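# Seat flat cable's loose end and close the connector latch

## Task

Insert the loose end of the flat cable fully into the connector that is still empty, then close that connector's latch, while the cable's opposite end stays locked in the other connector.

## Robot and tools

Robot: two arms, left_arm and right_arm, each with a parallel two-finger gripper. The fingers point along the gripper's +z axis and spread apart along its y axis. The reported hand point (end_effector_position) sits between the finger pads, roughly 1 cm short of the tips. Bases: left_arm at (+0.010, +0.331, 0) m, right_arm at (0, -0.322, 0) m in the scene frame, each turned slightly about z.

Frames. Scene frame: origin at table-top height, halfway between the nominal bases; +z up, +x outward over the table, left_arm on the +y side (arm names do not match image left/right). Fixed cameras and the table use the scene frame. Each arm's reported position (metres), quat_wxyz, velocities and Hand target are in that arm's own base frame. Motion offsets are along the current Hand target's own axes. Reported poses may be off by a few centimetres, more at long reach.

Row layout (shared by execute_actions and move): one list of 14 numbers covering both arms, each in [-1, 1]: dx, dy, dz, rx, ry, rz, opening for left_arm, then the same seven for right_arm. The six pose numbers are an offset, not a pose, counted from that arm's Hand target at the start of the action or move, along the Hand target's axes. Scale: 1.0 = 0.6 m for dx, dy, dz and 180 degrees for rotation; rx, ry, rz form a single rotation vector. Opening is absolute, not an offset: +1 fully open (0.094 m), -1 closed. Because offsets count from the Hand target current at the start of each call, sending the same offset twice moves twice as far. Sending six zeros re-requests the current Hand target. A zero in the opening slot is a real command (half open); to keep a gripper unchanged, repeat its present opening.

execute_actions(actions, cameras): actions is a list of actions; each action is a list of up to 15 rows, each row one 1/30 s step; a short action repeats its last row to fill 15 steps. Every row counts from the action's start pose, not from the previous row. Images are returned only when actions is empty or cameras names them. cameras: list of names, ["all"], or []. Camera names: cam_high, cam_low, cam_face, cam_latch, cam_slot, cam_left_wrist, cam_right_wrist (each 896x504).

move(target, speed, blend, opening_speed, grip_force, blocking, cameras): straight-line path of each gripper toward target, one 14-number row or a list of up to 15 rows, all offsets from the same starting Hand targets. speed: path top speed in m/s, 0.002 to 2.9, default 0.25 (rotation up to twice that in rad/s); one value or one per target. blend: corner rounding in m for lists; 0 stops at each target. opening_speed: finger rate per second on the -1..+1 scale, at least 0.2; use it for slow closing on delicate parts. grip_force: per-pad limit, about 10 to 50 N, persists until changed; low values close slowly. blocking=false returns after about 0.5 s while the motion continues. Paths do not avoid obstacles or the other arm; they cap at 10 s. The result adds a move: line such as done, off_target, moving, held or fault, plus limits (paced = pose clipped, held = steps withheld). done means at rest within 10 mm and 2 degrees.

wait(seconds 0 to 10): lets time pass holding commands; a running move continues. stop(): brakes a running move. zoom_image(camera, region [x0, y0, x1, y1] in pixels, max 504x504): closer view of the newest image from that camera. read_manual(section="licences"): licence text only. finished_scene(scene): ends the current scene with its number; irreversible, so call it only when the cable is seated and latched and stays so with the robot released.

Results: Hand target is the last commanded pose after clipping; the gripper often rests a bit short of it due to friction and weight, which is not evidence of contact. Orientation commands are clipped to within 40 degrees of the measured orientation each step. grip_measured is the measured finger opening on the command scale; empty it reads slightly wide, and on a hard part under full squeeze a little narrow. Squeeze grows about 1 N per 0.001 below first contact and jumps to the force limit near 20 N. To release, command an opening well above grip_measured. Joint velocities may read "within noise". Joint torques include the arm's weight, have offsets and noise; joints 1 to 3 wrap at ±28 N m. A MOTOR HOT line appears at 75 °C; at 90 °C the arm folds and is lost for the scene; holding loads, stretched poses and pushing at unreachable targets heat motors.

Cautions: keep contacts slow; faster moves and targets set far past a contact push harder. A blocked arm keeps pressing until commanded back past its gripper. Avoid gripper-to-gripper contact and closing one gripper on the other's fingers. Do not route paths near an arm's own base (it can flip shoulder posture) and avoid loads on the wrist camera cables. Do not drop parts, let go of moving parts, slam or knock things off the table.

Each tool is called after "Request:" as name(argument=value, ...), one argument or row to a line, values as JSON.

## Session

Request:
execute_actions(
  actions=[],
)

Scene clock: 0.00 s.
left_arm: end_effector_position=(+0.2237, -0.0945, +0.3098) grip_measured=+1.000 end_effector_quat_wxyz=(+0.406, +0.030, +0.894, -0.186) | right_arm: end_effector_position=(+0.2134, +0.0737, +0.3977) grip_measured=+1.000 end_effector_quat_wxyz=(+0.566, +0.129, +0.808, +0.094)
Joint positions: left_arm=[-0.317 0.821 1.214 -1.043 0.118 -0.308 0.094] | right_arm=[1.016 0.866 1.415 -1.147 0.921 0.82 0.094]
Joint velocities: within noise
Joint torques (N m): no reading
Heat: left arm: 30 °C; right arm: 32 °C.
Hand target: left_arm +0.2235, -0.0945, +0.3167; +0.415, +0.032, +0.889, -0.189 | right_arm +0.2128, +0.0706, +0.4016; +0.571, +0.133, +0.805, +0.094
Tool commands: left_gripper/opening=+1.0 right_gripper/opening=+1.0

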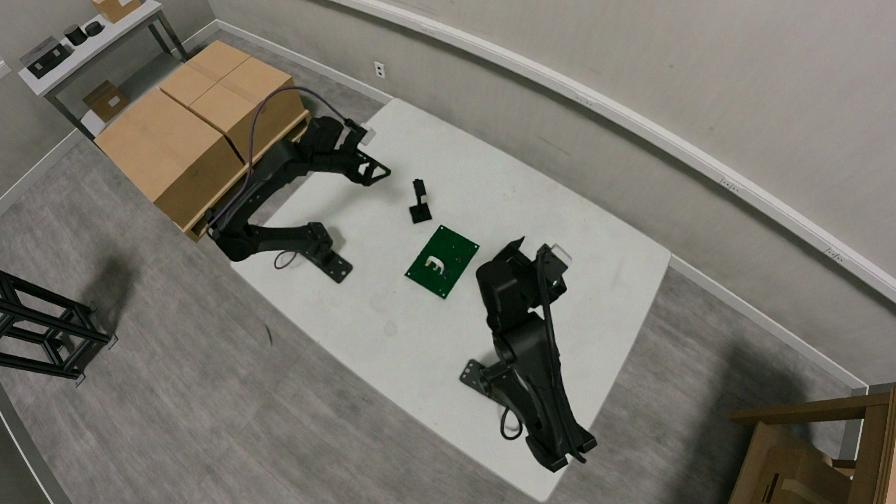

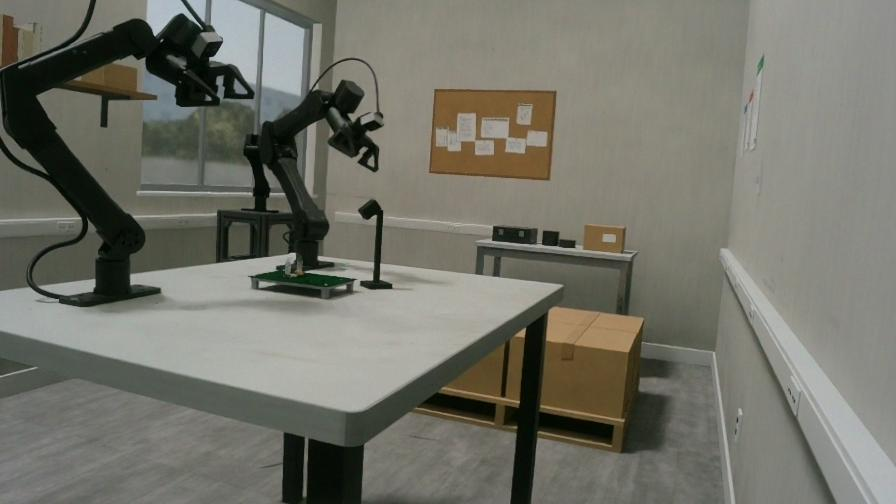

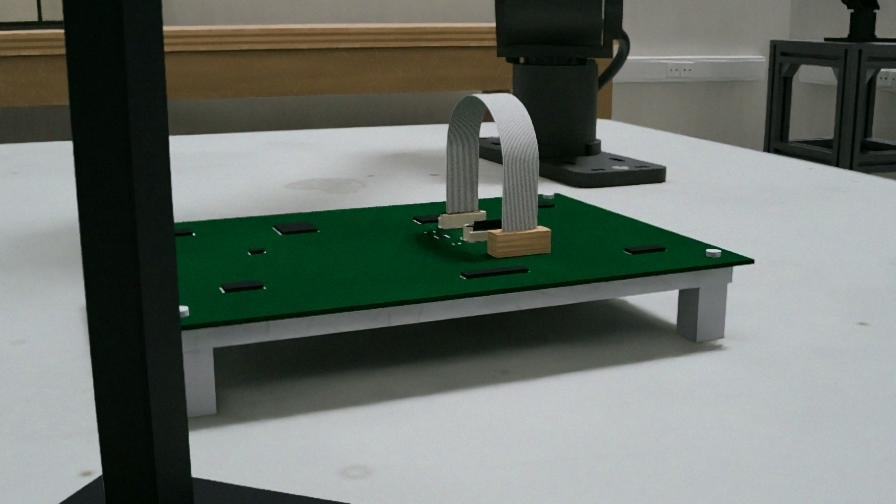

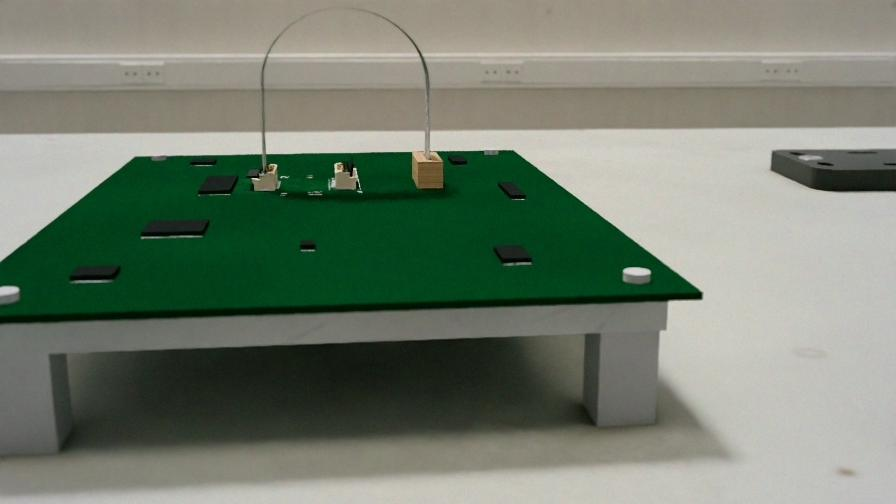

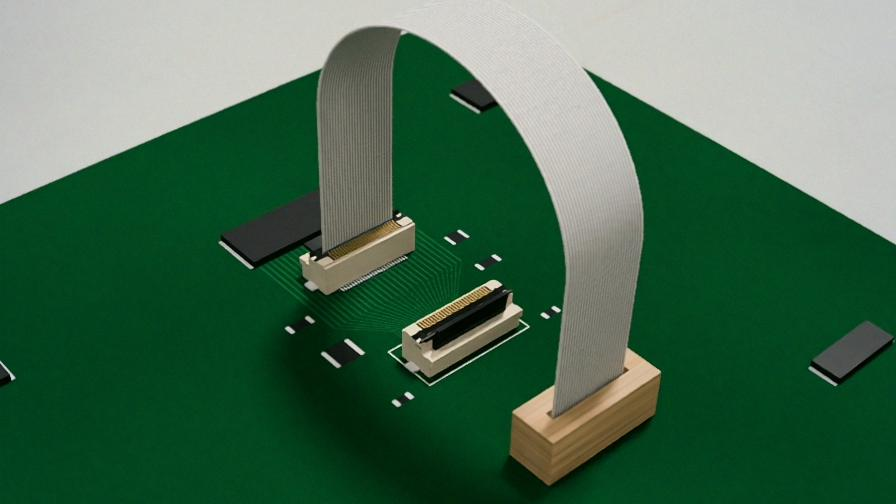

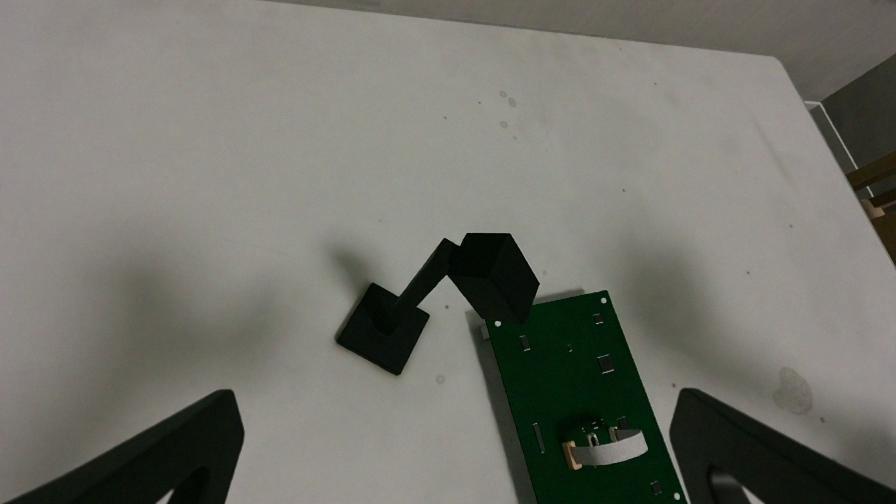

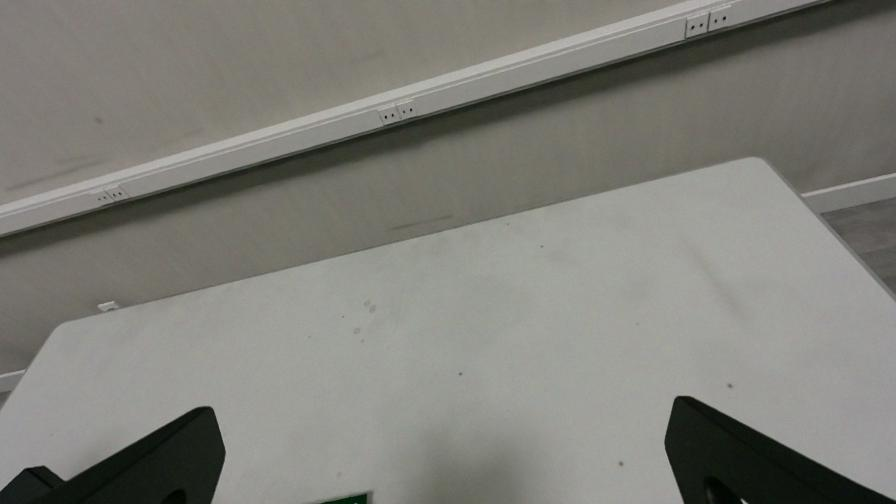

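Request:
zoom_image(
  camera="cam_slot",
  region=[280, 190, 680, 490],
)

Request:
zoom_image(
  camera="cam_latch",
  region=[220, 100, 480, 220],
)

Request:
zoom_image(
  camera="cam_high",
  region=[370, 180, 530, 310],
)

Request:
zoom_image(
  camera="cam_left_wrist",
  region=[440, 270, 740, 504],
)

Request:
zoom_image(
  camera="cam_face",
  region=[380, 80, 620, 280],
)

Scaled by 1.260 from the camera's 896x504 image, which has a finer 1280x720 frame.

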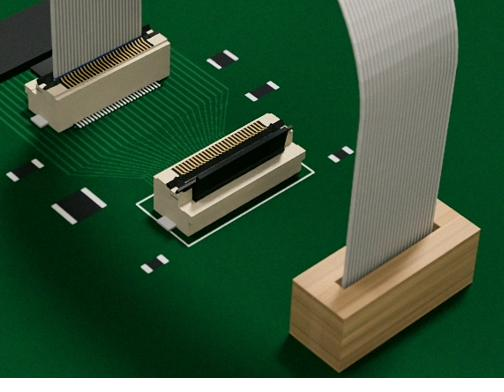

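Scaled by 1.938 from the camera's 896x504 image, which has a finer 1280x720 frame.

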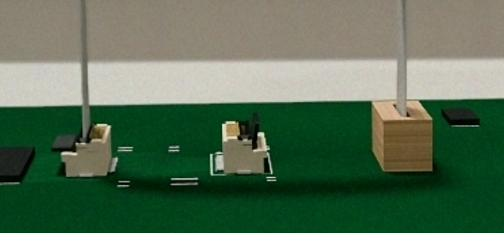

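Scaled by 3.150 from the camera's 896x504 image, which has a finer 1280x720 frame.

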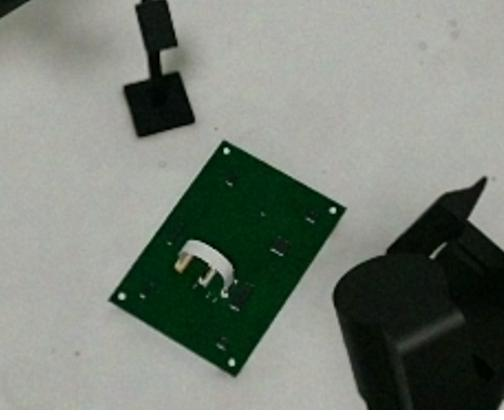

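Scaled by 1.680 from the camera's 896x504 image, which has a finer 1280x720 frame.

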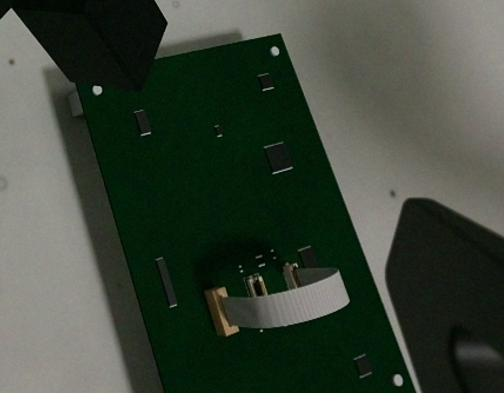

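Scaled by 2.100 from the camera's 896x504 image, which has a finer 1280x720 frame.

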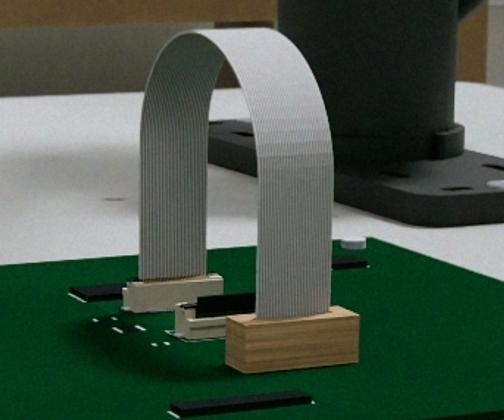

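Request:
zoom_image(
  camera="cam_slot",
  region=[290, 190, 430, 300],
)

Request:
zoom_image(
  camera="cam_slot",
  region=[390, 270, 540, 390],
)

Request:
zoom_image(
  camera="cam_latch",
  region=[240, 140, 380, 210],
)

Request:
zoom_image(
  camera="cam_face",
  region=[430, 190, 560, 270],
)

Scaled by 3.600 from the camera's 896x504 image, which has a finer 1280x720 frame.

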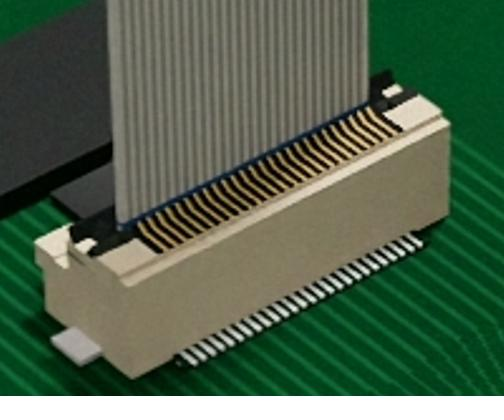

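Scaled by 3.360 from the camera's 896x504 image, which has a finer 1280x720 frame.

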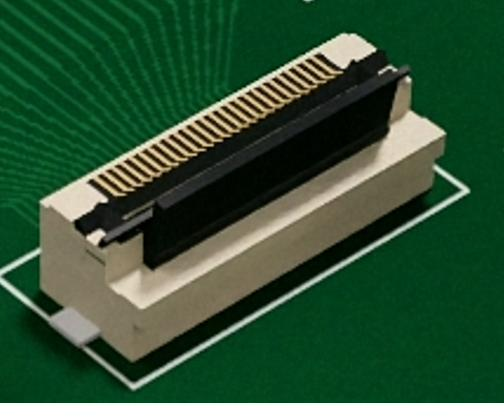

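Scaled by 3.600 from the camera's 896x504 image, which has a finer 1280x720 frame.

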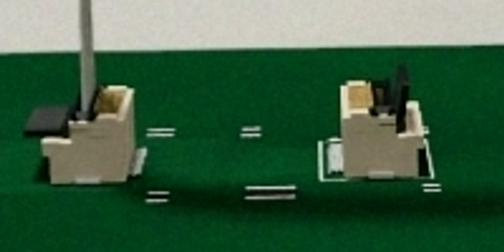

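Scaled by 3.877 from the camera's 896x504 image, which has a finer 1280x720 frame.

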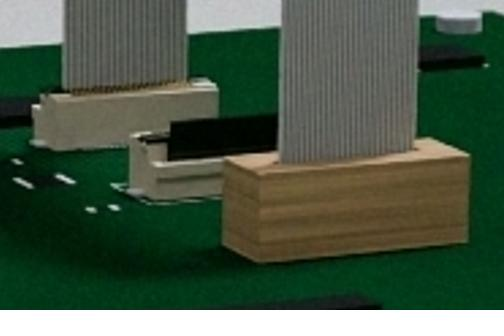

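Request:
move(
  target=[0.3442,-0.2502,0.1367,-0.1258,0.0267,0.0229,-0.4,0,0,0,0,0,0,1],
  speed=0.3,
  cameras=["cam_high","cam_slot","cam_left_wrist","cam_latch"],
)

Scene clock: 20.00 s.
left_arm: end_effector_position=(+0.1127, -0.2782, +0.1524) grip_measured=-0.398 end_effector_quat_wxyz=(+0.368, -0.005, +0.930, +0.010) | right_arm: end_effector_position=(+0.2134, +0.0737, +0.3977) grip_measured=+1.000 end_effector_quat_wxyz=(+0.566, +0.129, +0.808, +0.094)
Joint positions: left_arm=[-1.612 1.634 1.282 -1.287 -0.751 -1.65 0.028] | right_arm=[1.016 0.866 1.415 -1.147 0.921 0.82 0.094]
Joint torques (N m): left_arm=[-0.1 -4.42 10.39 0.07 -0.64 -0.11] | right_arm=[-0.01 0.66 4.46 1.36 0.33 -0.04]
Heat: left arm: 33 °C; right arm: 32 °C.
Hand target: left_arm +0.1162, -0.2840, +0.1601; +0.382, -0.011, +0.924, +0.006 | right_arm +0.2128, +0.0706, +0.4016; +0.571, +0.133, +0.805, +0.094
Off the commanded pose: left_arm 0.010 m, 2 deg | right_arm 0.005 m, 1 deg.
move: done
Images, in order (width x height): cam_high 896x504, cam_latch 896x504, cam_slot 896x504, cam_left_wrist 896x504.

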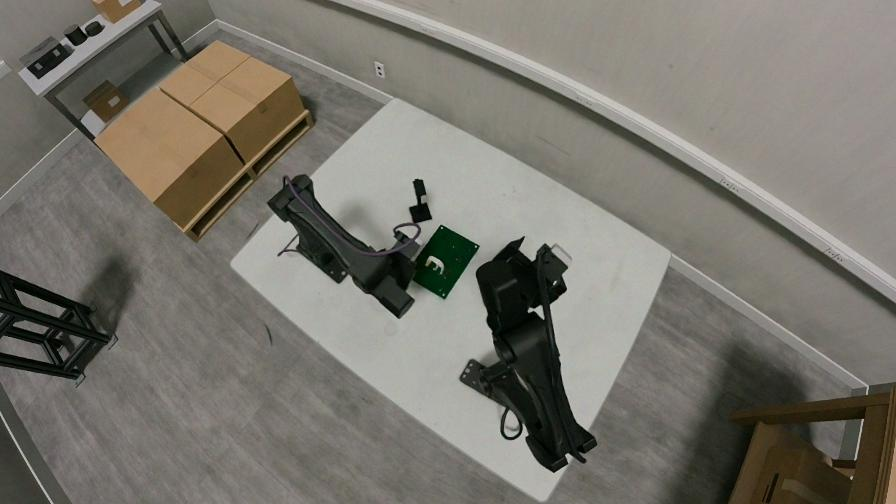

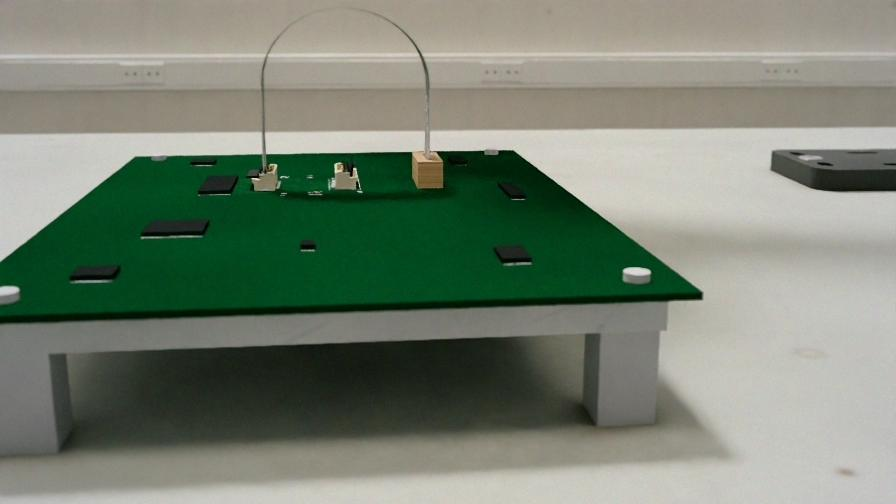

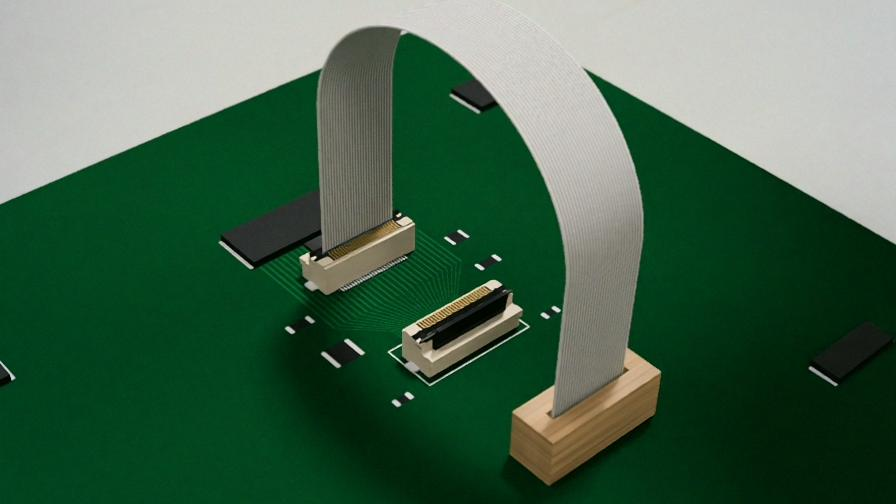

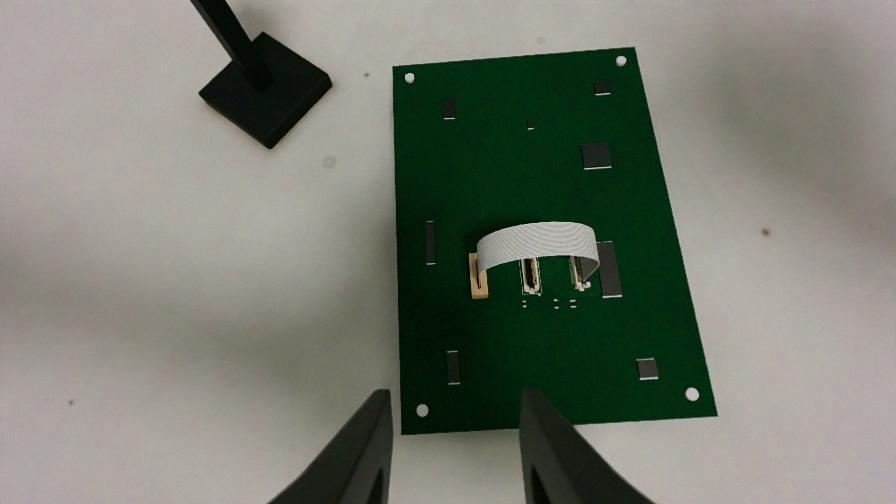

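Request:
zoom_image(
  camera="cam_left_wrist",
  region=[460, 210, 630, 310],
)

Scaled by 2.965 from the camera's 896x504 image, which has a finer 1280x720 frame.

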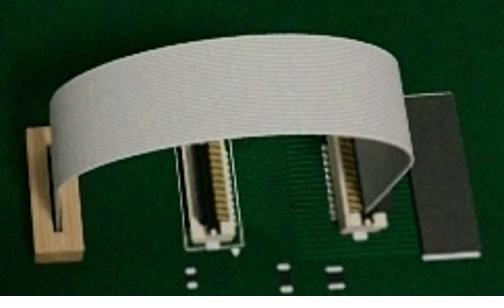

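Request:
move(
  target=[0.0355,-0.0238,0.1115,-0.0129,0,-0.0130,-0.4,0,0,0,0,0,0,1],
  speed=0.15,
  cameras=["cam_slot","cam_left_wrist","cam_latch","cam_face"],
)

Scene clock: 31.20 s.
left_arm: end_effector_position=(+0.1440, -0.2989, +0.0991) grip_measured=-0.398 end_effector_quat_wxyz=(+0.368, -0.041, +0.929, +0.011) | right_arm: end_effector_position=(+0.2134, +0.0737, +0.3977) grip_measured=+1.000 end_effector_quat_wxyz=(+0.566, +0.129, +0.808, +0.094)
Joint positions: left_arm=[-1.507 1.76 1.208 -1.029 -0.754 -1.599 0.028] | right_arm=[1.016 0.866 1.415 -1.147 0.921 0.82 0.094]
Joint torques (N m): left_arm=[0.35 -5.83 5.91 0.35 -0.64 0.06] | right_arm=[-0.01 0.65 4.46 1.36 0.33 -0.03]
Heat: left arm: 34 °C; right arm: 32 °C.
Hand target: left_arm +0.1488, -0.2972, +0.0976; +0.382, -0.037, +0.923, +0.017 | right_arm +0.2128, +0.0706, +0.4016; +0.571, +0.133, +0.805, +0.094
Off the commanded pose: left_arm 0.005 m, 2 deg | right_arm 0.005 m, 1 deg.
move: done
Images, in order (width x height): cam_face 896x504, cam_latch 896x504, cam_slot 896x504, cam_left_wrist 896x504.

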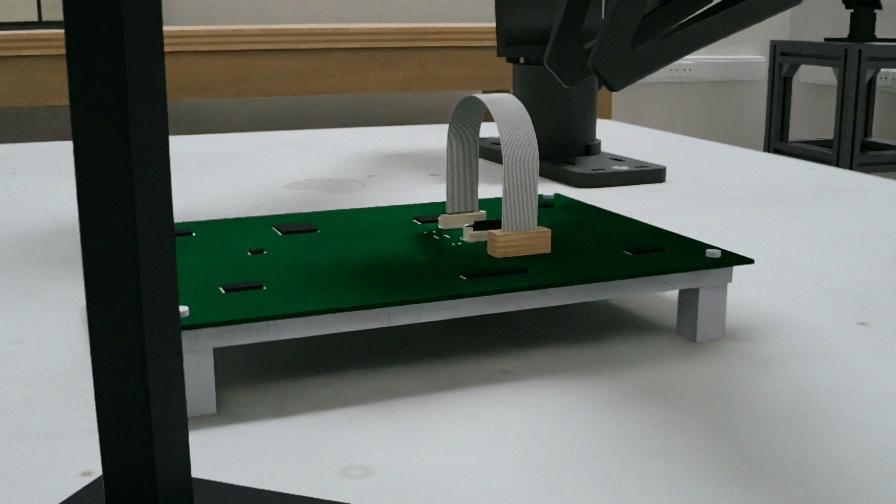

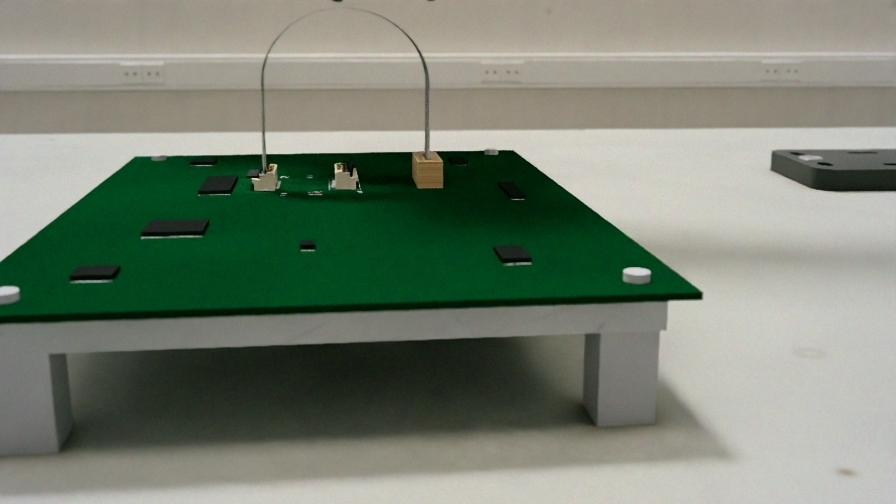

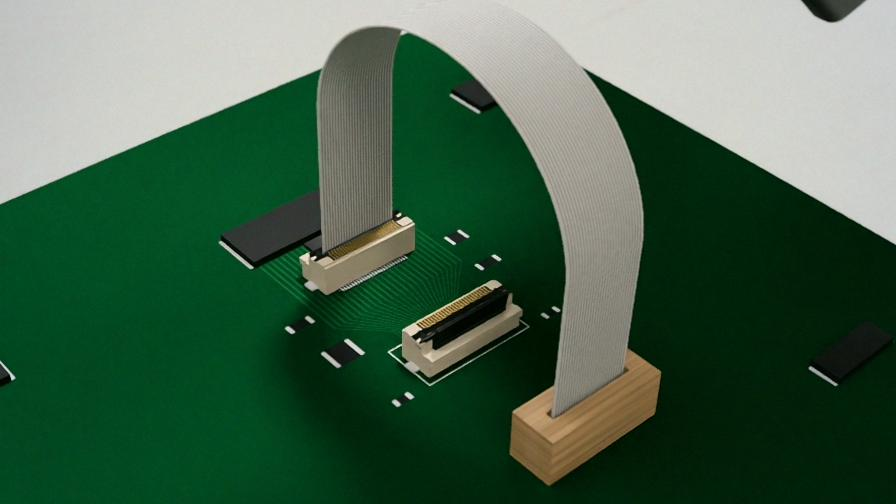

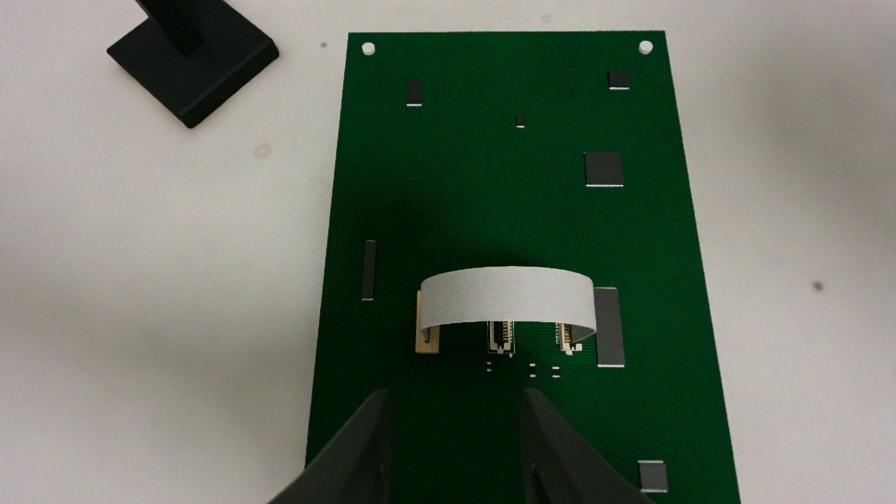

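Request:
zoom_image(
  camera="cam_left_wrist",
  region=[400, 260, 620, 370],
)

Request:
zoom_image(
  camera="cam_left_wrist",
  region=[340, 370, 580, 504],
)

Scaled by 2.291 from the camera's 896x504 image, which has a finer 1280x720 frame.

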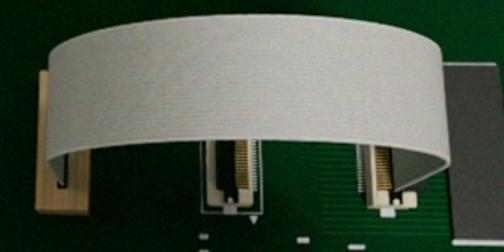

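Scaled by 2.100 from the camera's 896x504 image, which has a finer 1280x720 frame.

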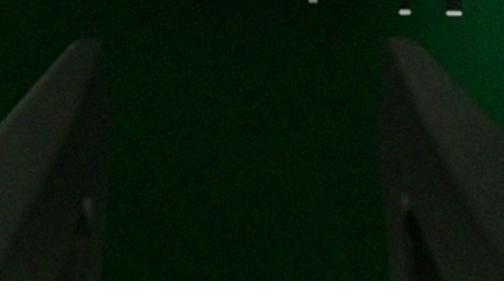

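Request:
move(
  target=[0.0088,0.0142,0.0928,0,0,0,-0.4,0,0,0,0,0,0,1],
  speed=0.08,
  cameras=["cam_slot","cam_left_wrist","cam_latch","cam_face"],
)

Scene clock: 43.17 s.
left_arm: end_effector_position=(+0.1795, -0.2897, +0.0581) grip_measured=-0.398 end_effector_quat_wxyz=(+0.371, -0.041, +0.928, +0.008) | right_arm: end_effector_position=(+0.2134, +0.0737, +0.3977) grip_measured=+1.000 end_effector_quat_wxyz=(+0.566, +0.129, +0.808, +0.094)
Joint positions: left_arm=[-1.39 1.772 1.041 -0.73 -0.755 -1.434 0.028] | right_arm=[1.016 0.866 1.415 -1.147 0.921 0.82 0.094]
Joint torques (N m): left_arm=[0.38 -5.71 5.48 0.59 -0.58 0.02] | right_arm=[0.02 0.65 4.46 1.36 0.33 -0.03]
Heat: left arm: 33 °C; right arm: 32 °C.
Hand target: left_arm +0.1835, -0.2857, +0.0545; +0.382, -0.037, +0.923, +0.017 | right_arm +0.2128, +0.0706, +0.4016; +0.571, +0.133, +0.805, +0.094
Off the commanded pose: left_arm 0.007 m, 2 deg | right_arm 0.005 m, 1 deg.
move: done
Images, in order (width x height): cam_face 896x504, cam_latch 896x504, cam_slot 896x504, cam_left_wrist 896x504.

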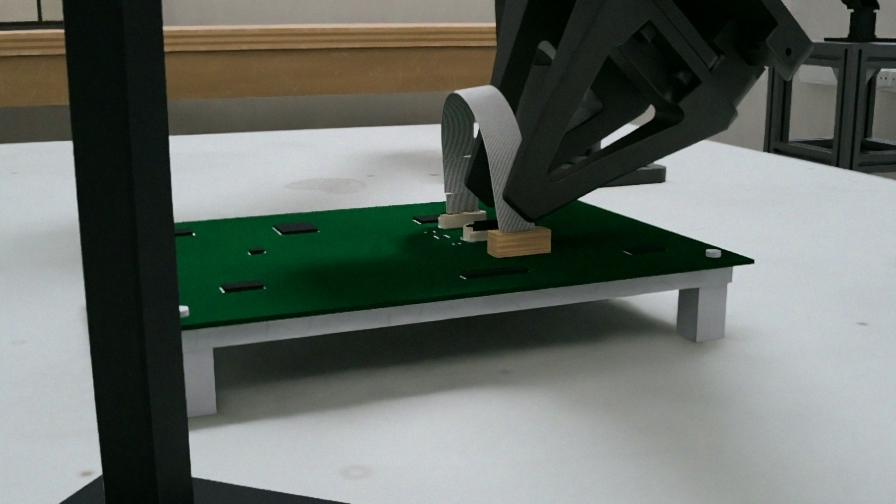

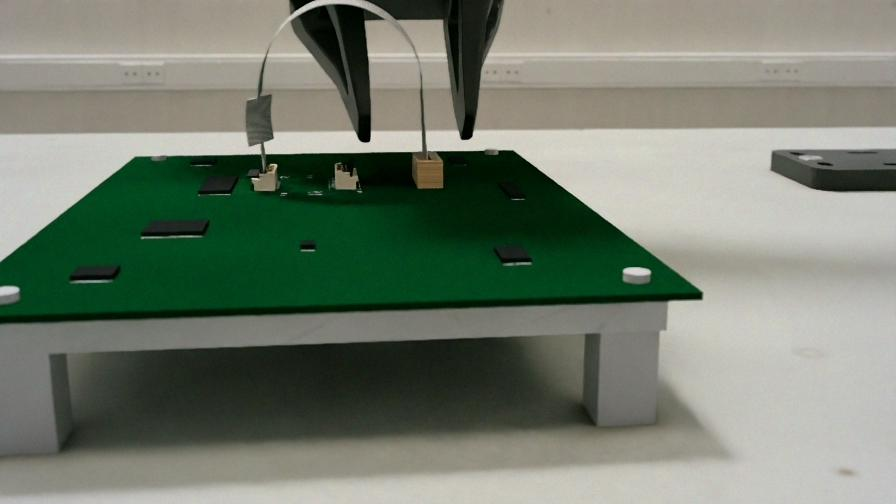

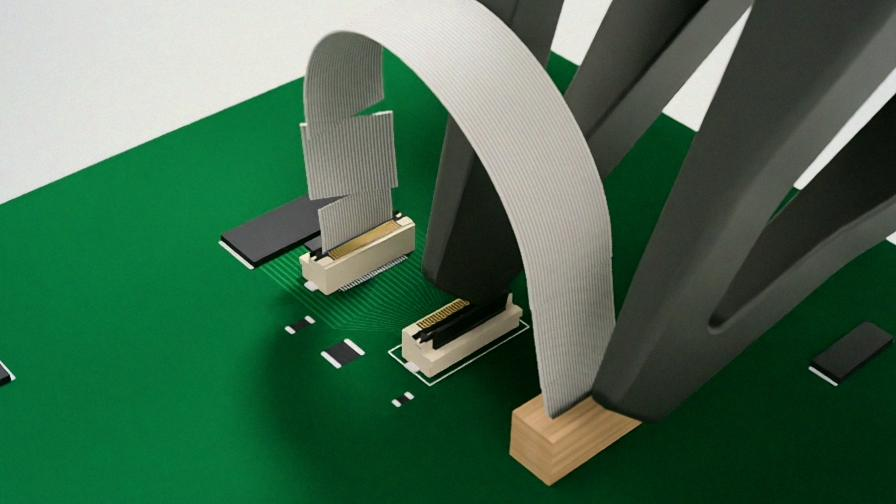

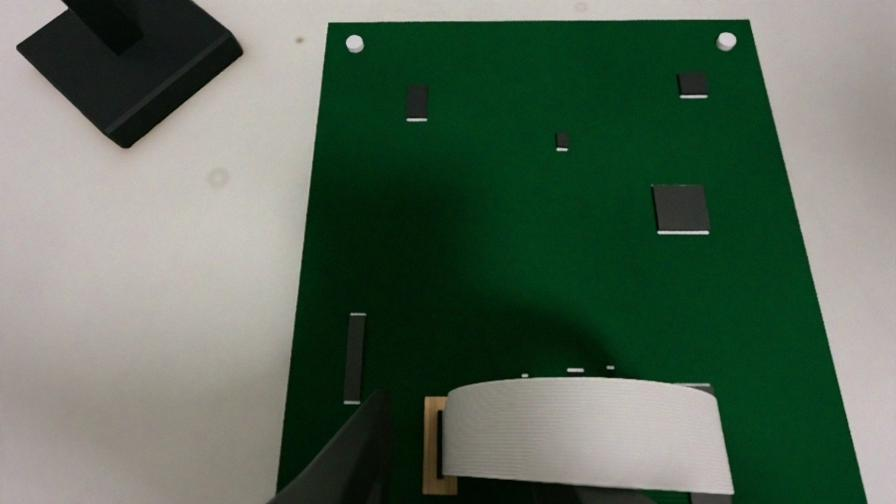

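Request:
move(
  target=[
    [0,0,-0.075,0,0,0,-0.4,0,0,0,0,0,0,1],
    [0.0387,0.0057,-0.0681,0.0006,-0.1279,-0.0008,-0.4,0,0,0,0,0,0,1],
  ],
  speed=0.12,
  blend=[0.01,0],
  cameras=["cam_slot","cam_left_wrist","cam_latch","cam_face"],
)

Scene clock: 54.30 s.
left_arm: end_effector_position=(+0.1366, -0.2833, +0.0640) grip_measured=-0.398 end_effector_quat_wxyz=(+0.544, -0.041, +0.838, +0.022) | right_arm: end_effector_position=(+0.2134, +0.0737, +0.3977) grip_measured=+1.000 end_effector_quat_wxyz=(+0.566, +0.129, +0.808, +0.094)
Joint positions: left_arm=[-1.666 1.993 1.082 -1.047 -1.114 -2.006 0.028] | right_arm=[1.016 0.866 1.415 -1.147 0.921 0.82 0.094]
Joint torques (N m): left_arm=[-0.46 -5.94 6.2 -0.36 -0.74 -0.12] | right_arm=[-0.01 0.66 4.46 1.36 0.33 -0.04]
Heat: left arm: 32 °C; right arm: 32 °C.
Hand target: left_arm +0.1381, -0.2861, +0.0671; +0.559, -0.034, +0.828, +0.023 | right_arm +0.2128, +0.0706, +0.4016; +0.571, +0.133, +0.805, +0.094
Off the commanded pose: left_arm 0.004 m, 2 deg | right_arm 0.005 m, 1 deg.
move: done
Images, in order (width x height): cam_face 896x504, cam_latch 896x504, cam_slot 896x504, cam_left_wrist 896x504.

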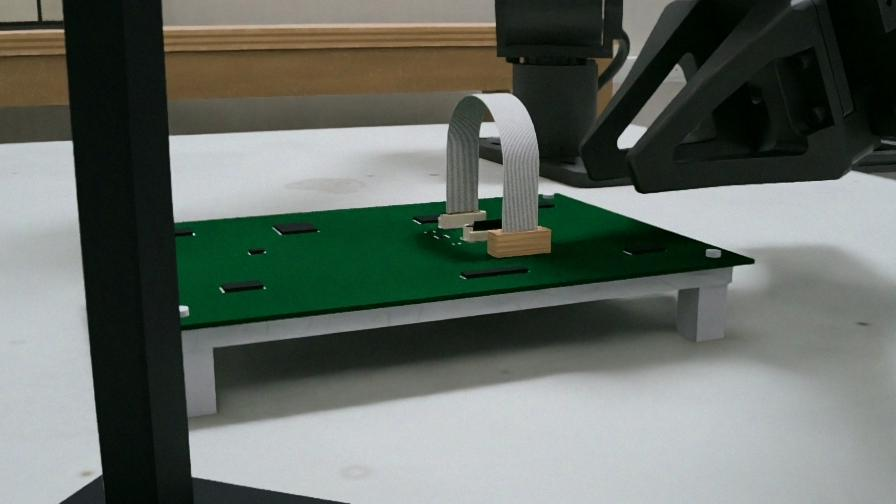

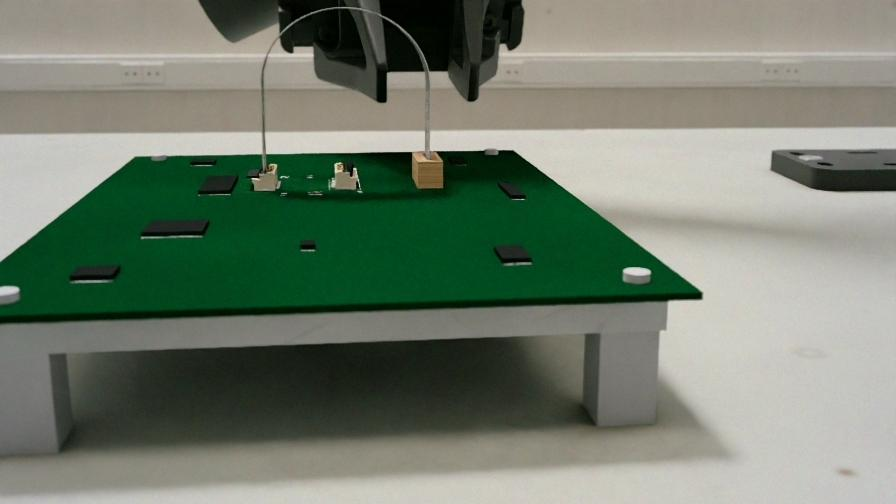

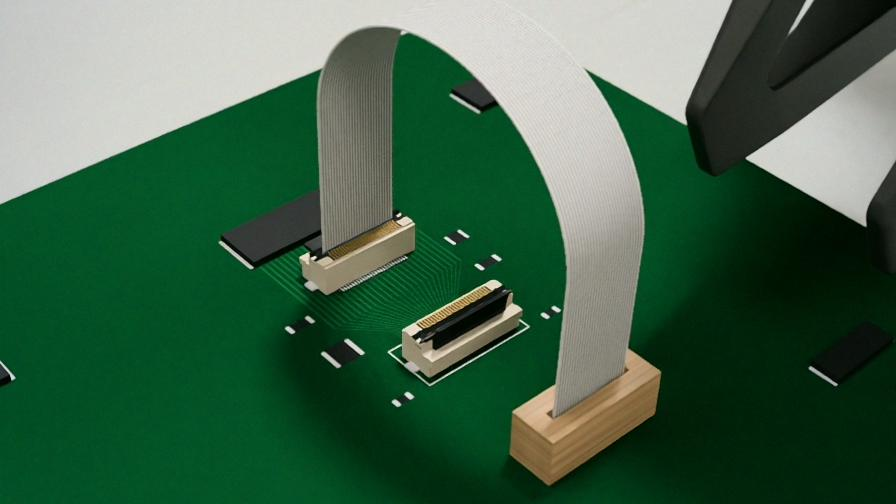

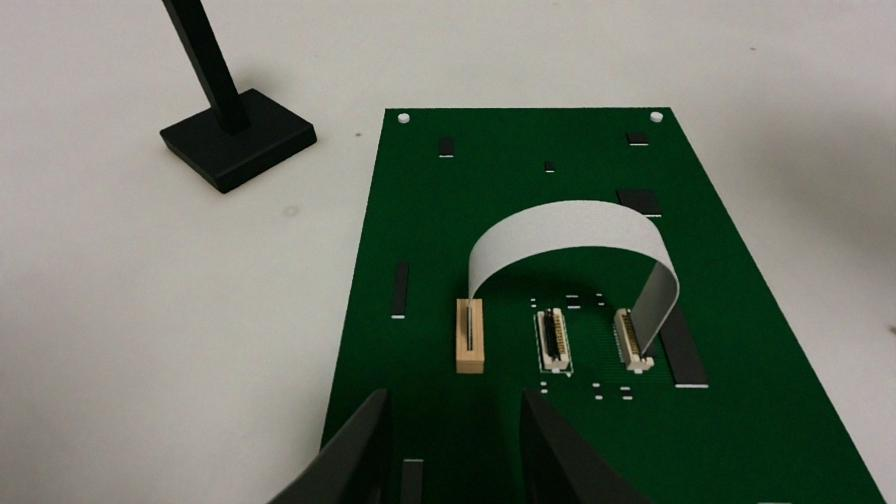

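Request:
move(
  target=[-0.0068,-0.0042,0.0707,0,0,0,-0.4,0,0,0,0,0,0,1],
  speed=0.08,
  cameras=["cam_slot","cam_left_wrist","cam_latch","cam_face"],
)

Scene clock: 59.23 s.
left_arm: end_effector_position=(+0.1756, -0.2855, +0.0441) grip_measured=-0.398 end_effector_quat_wxyz=(+0.545, -0.031, +0.837, +0.033) | right_arm: end_effector_position=(+0.2134, +0.0737, +0.3977) grip_measured=+1.000 end_effector_quat_wxyz=(+0.566, +0.129, +0.808, +0.094)
Joint positions: left_arm=[-1.536 1.993 0.997 -0.716 -1.151 -1.703 0.028] | right_arm=[1.016 0.866 1.415 -1.147 0.921 0.82 0.094]
Joint torques (N m): left_arm=[0.34 -9.13 4.12 0.2 -0.73 0.1] | right_arm=[0.01 0.65 4.46 1.36 0.33 -0.04]
Heat: left arm: 32 °C; right arm: 32 °C.
Hand target: left_arm +0.1790, -0.2853, +0.0550; +0.559, -0.034, +0.828, +0.023 | right_arm +0.2128, +0.0706, +0.4016; +0.571, +0.133, +0.805, +0.094
Off the commanded pose: left_arm 0.011 m, 2 deg | right_arm 0.005 m, 1 deg.
move: off_target (left_arm)
Images, in order (width x height): cam_face 896x504, cam_latch 896x504, cam_slot 896x504, cam_left_wrist 896x504.

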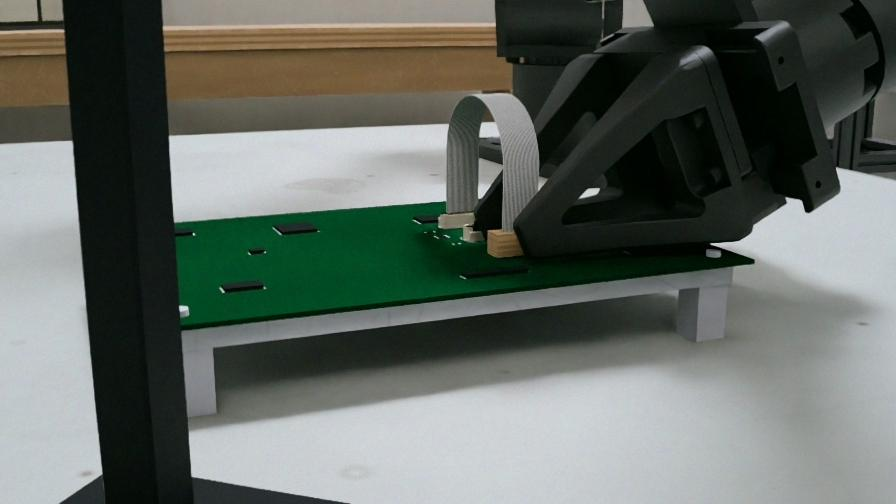

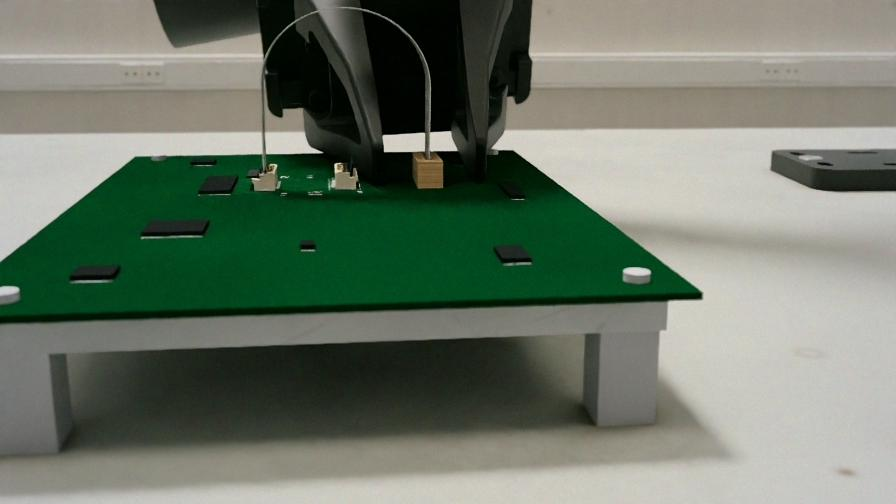

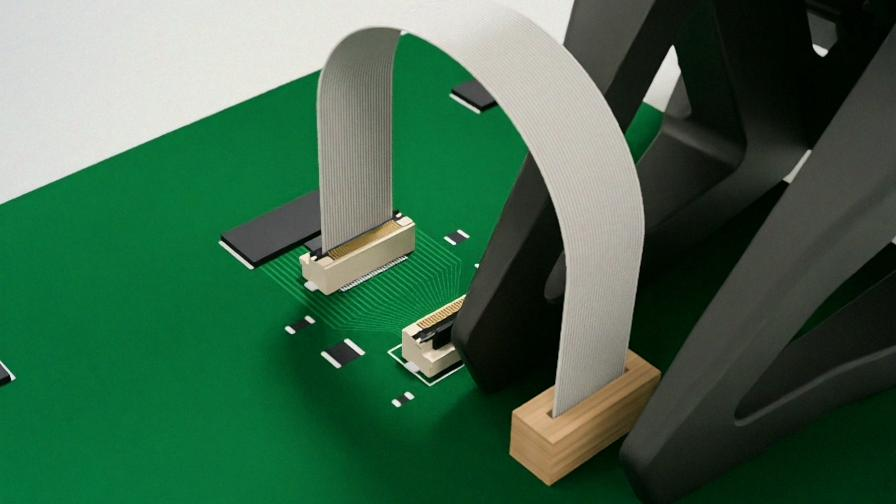

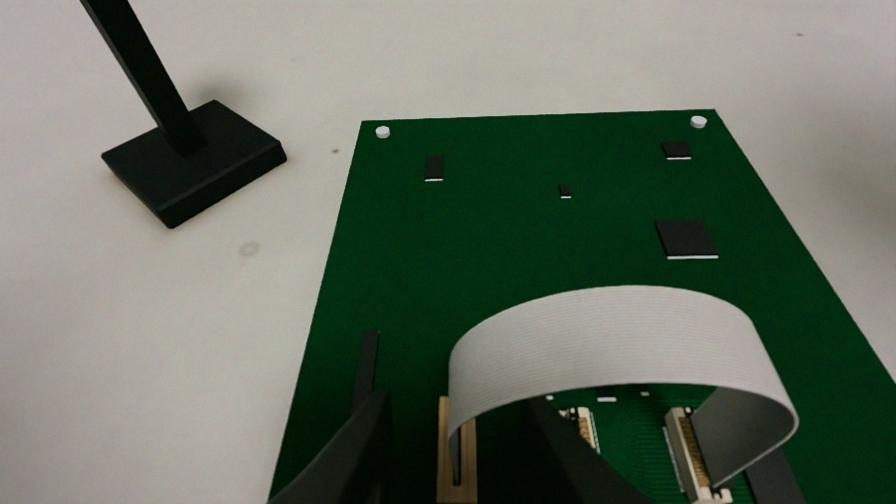

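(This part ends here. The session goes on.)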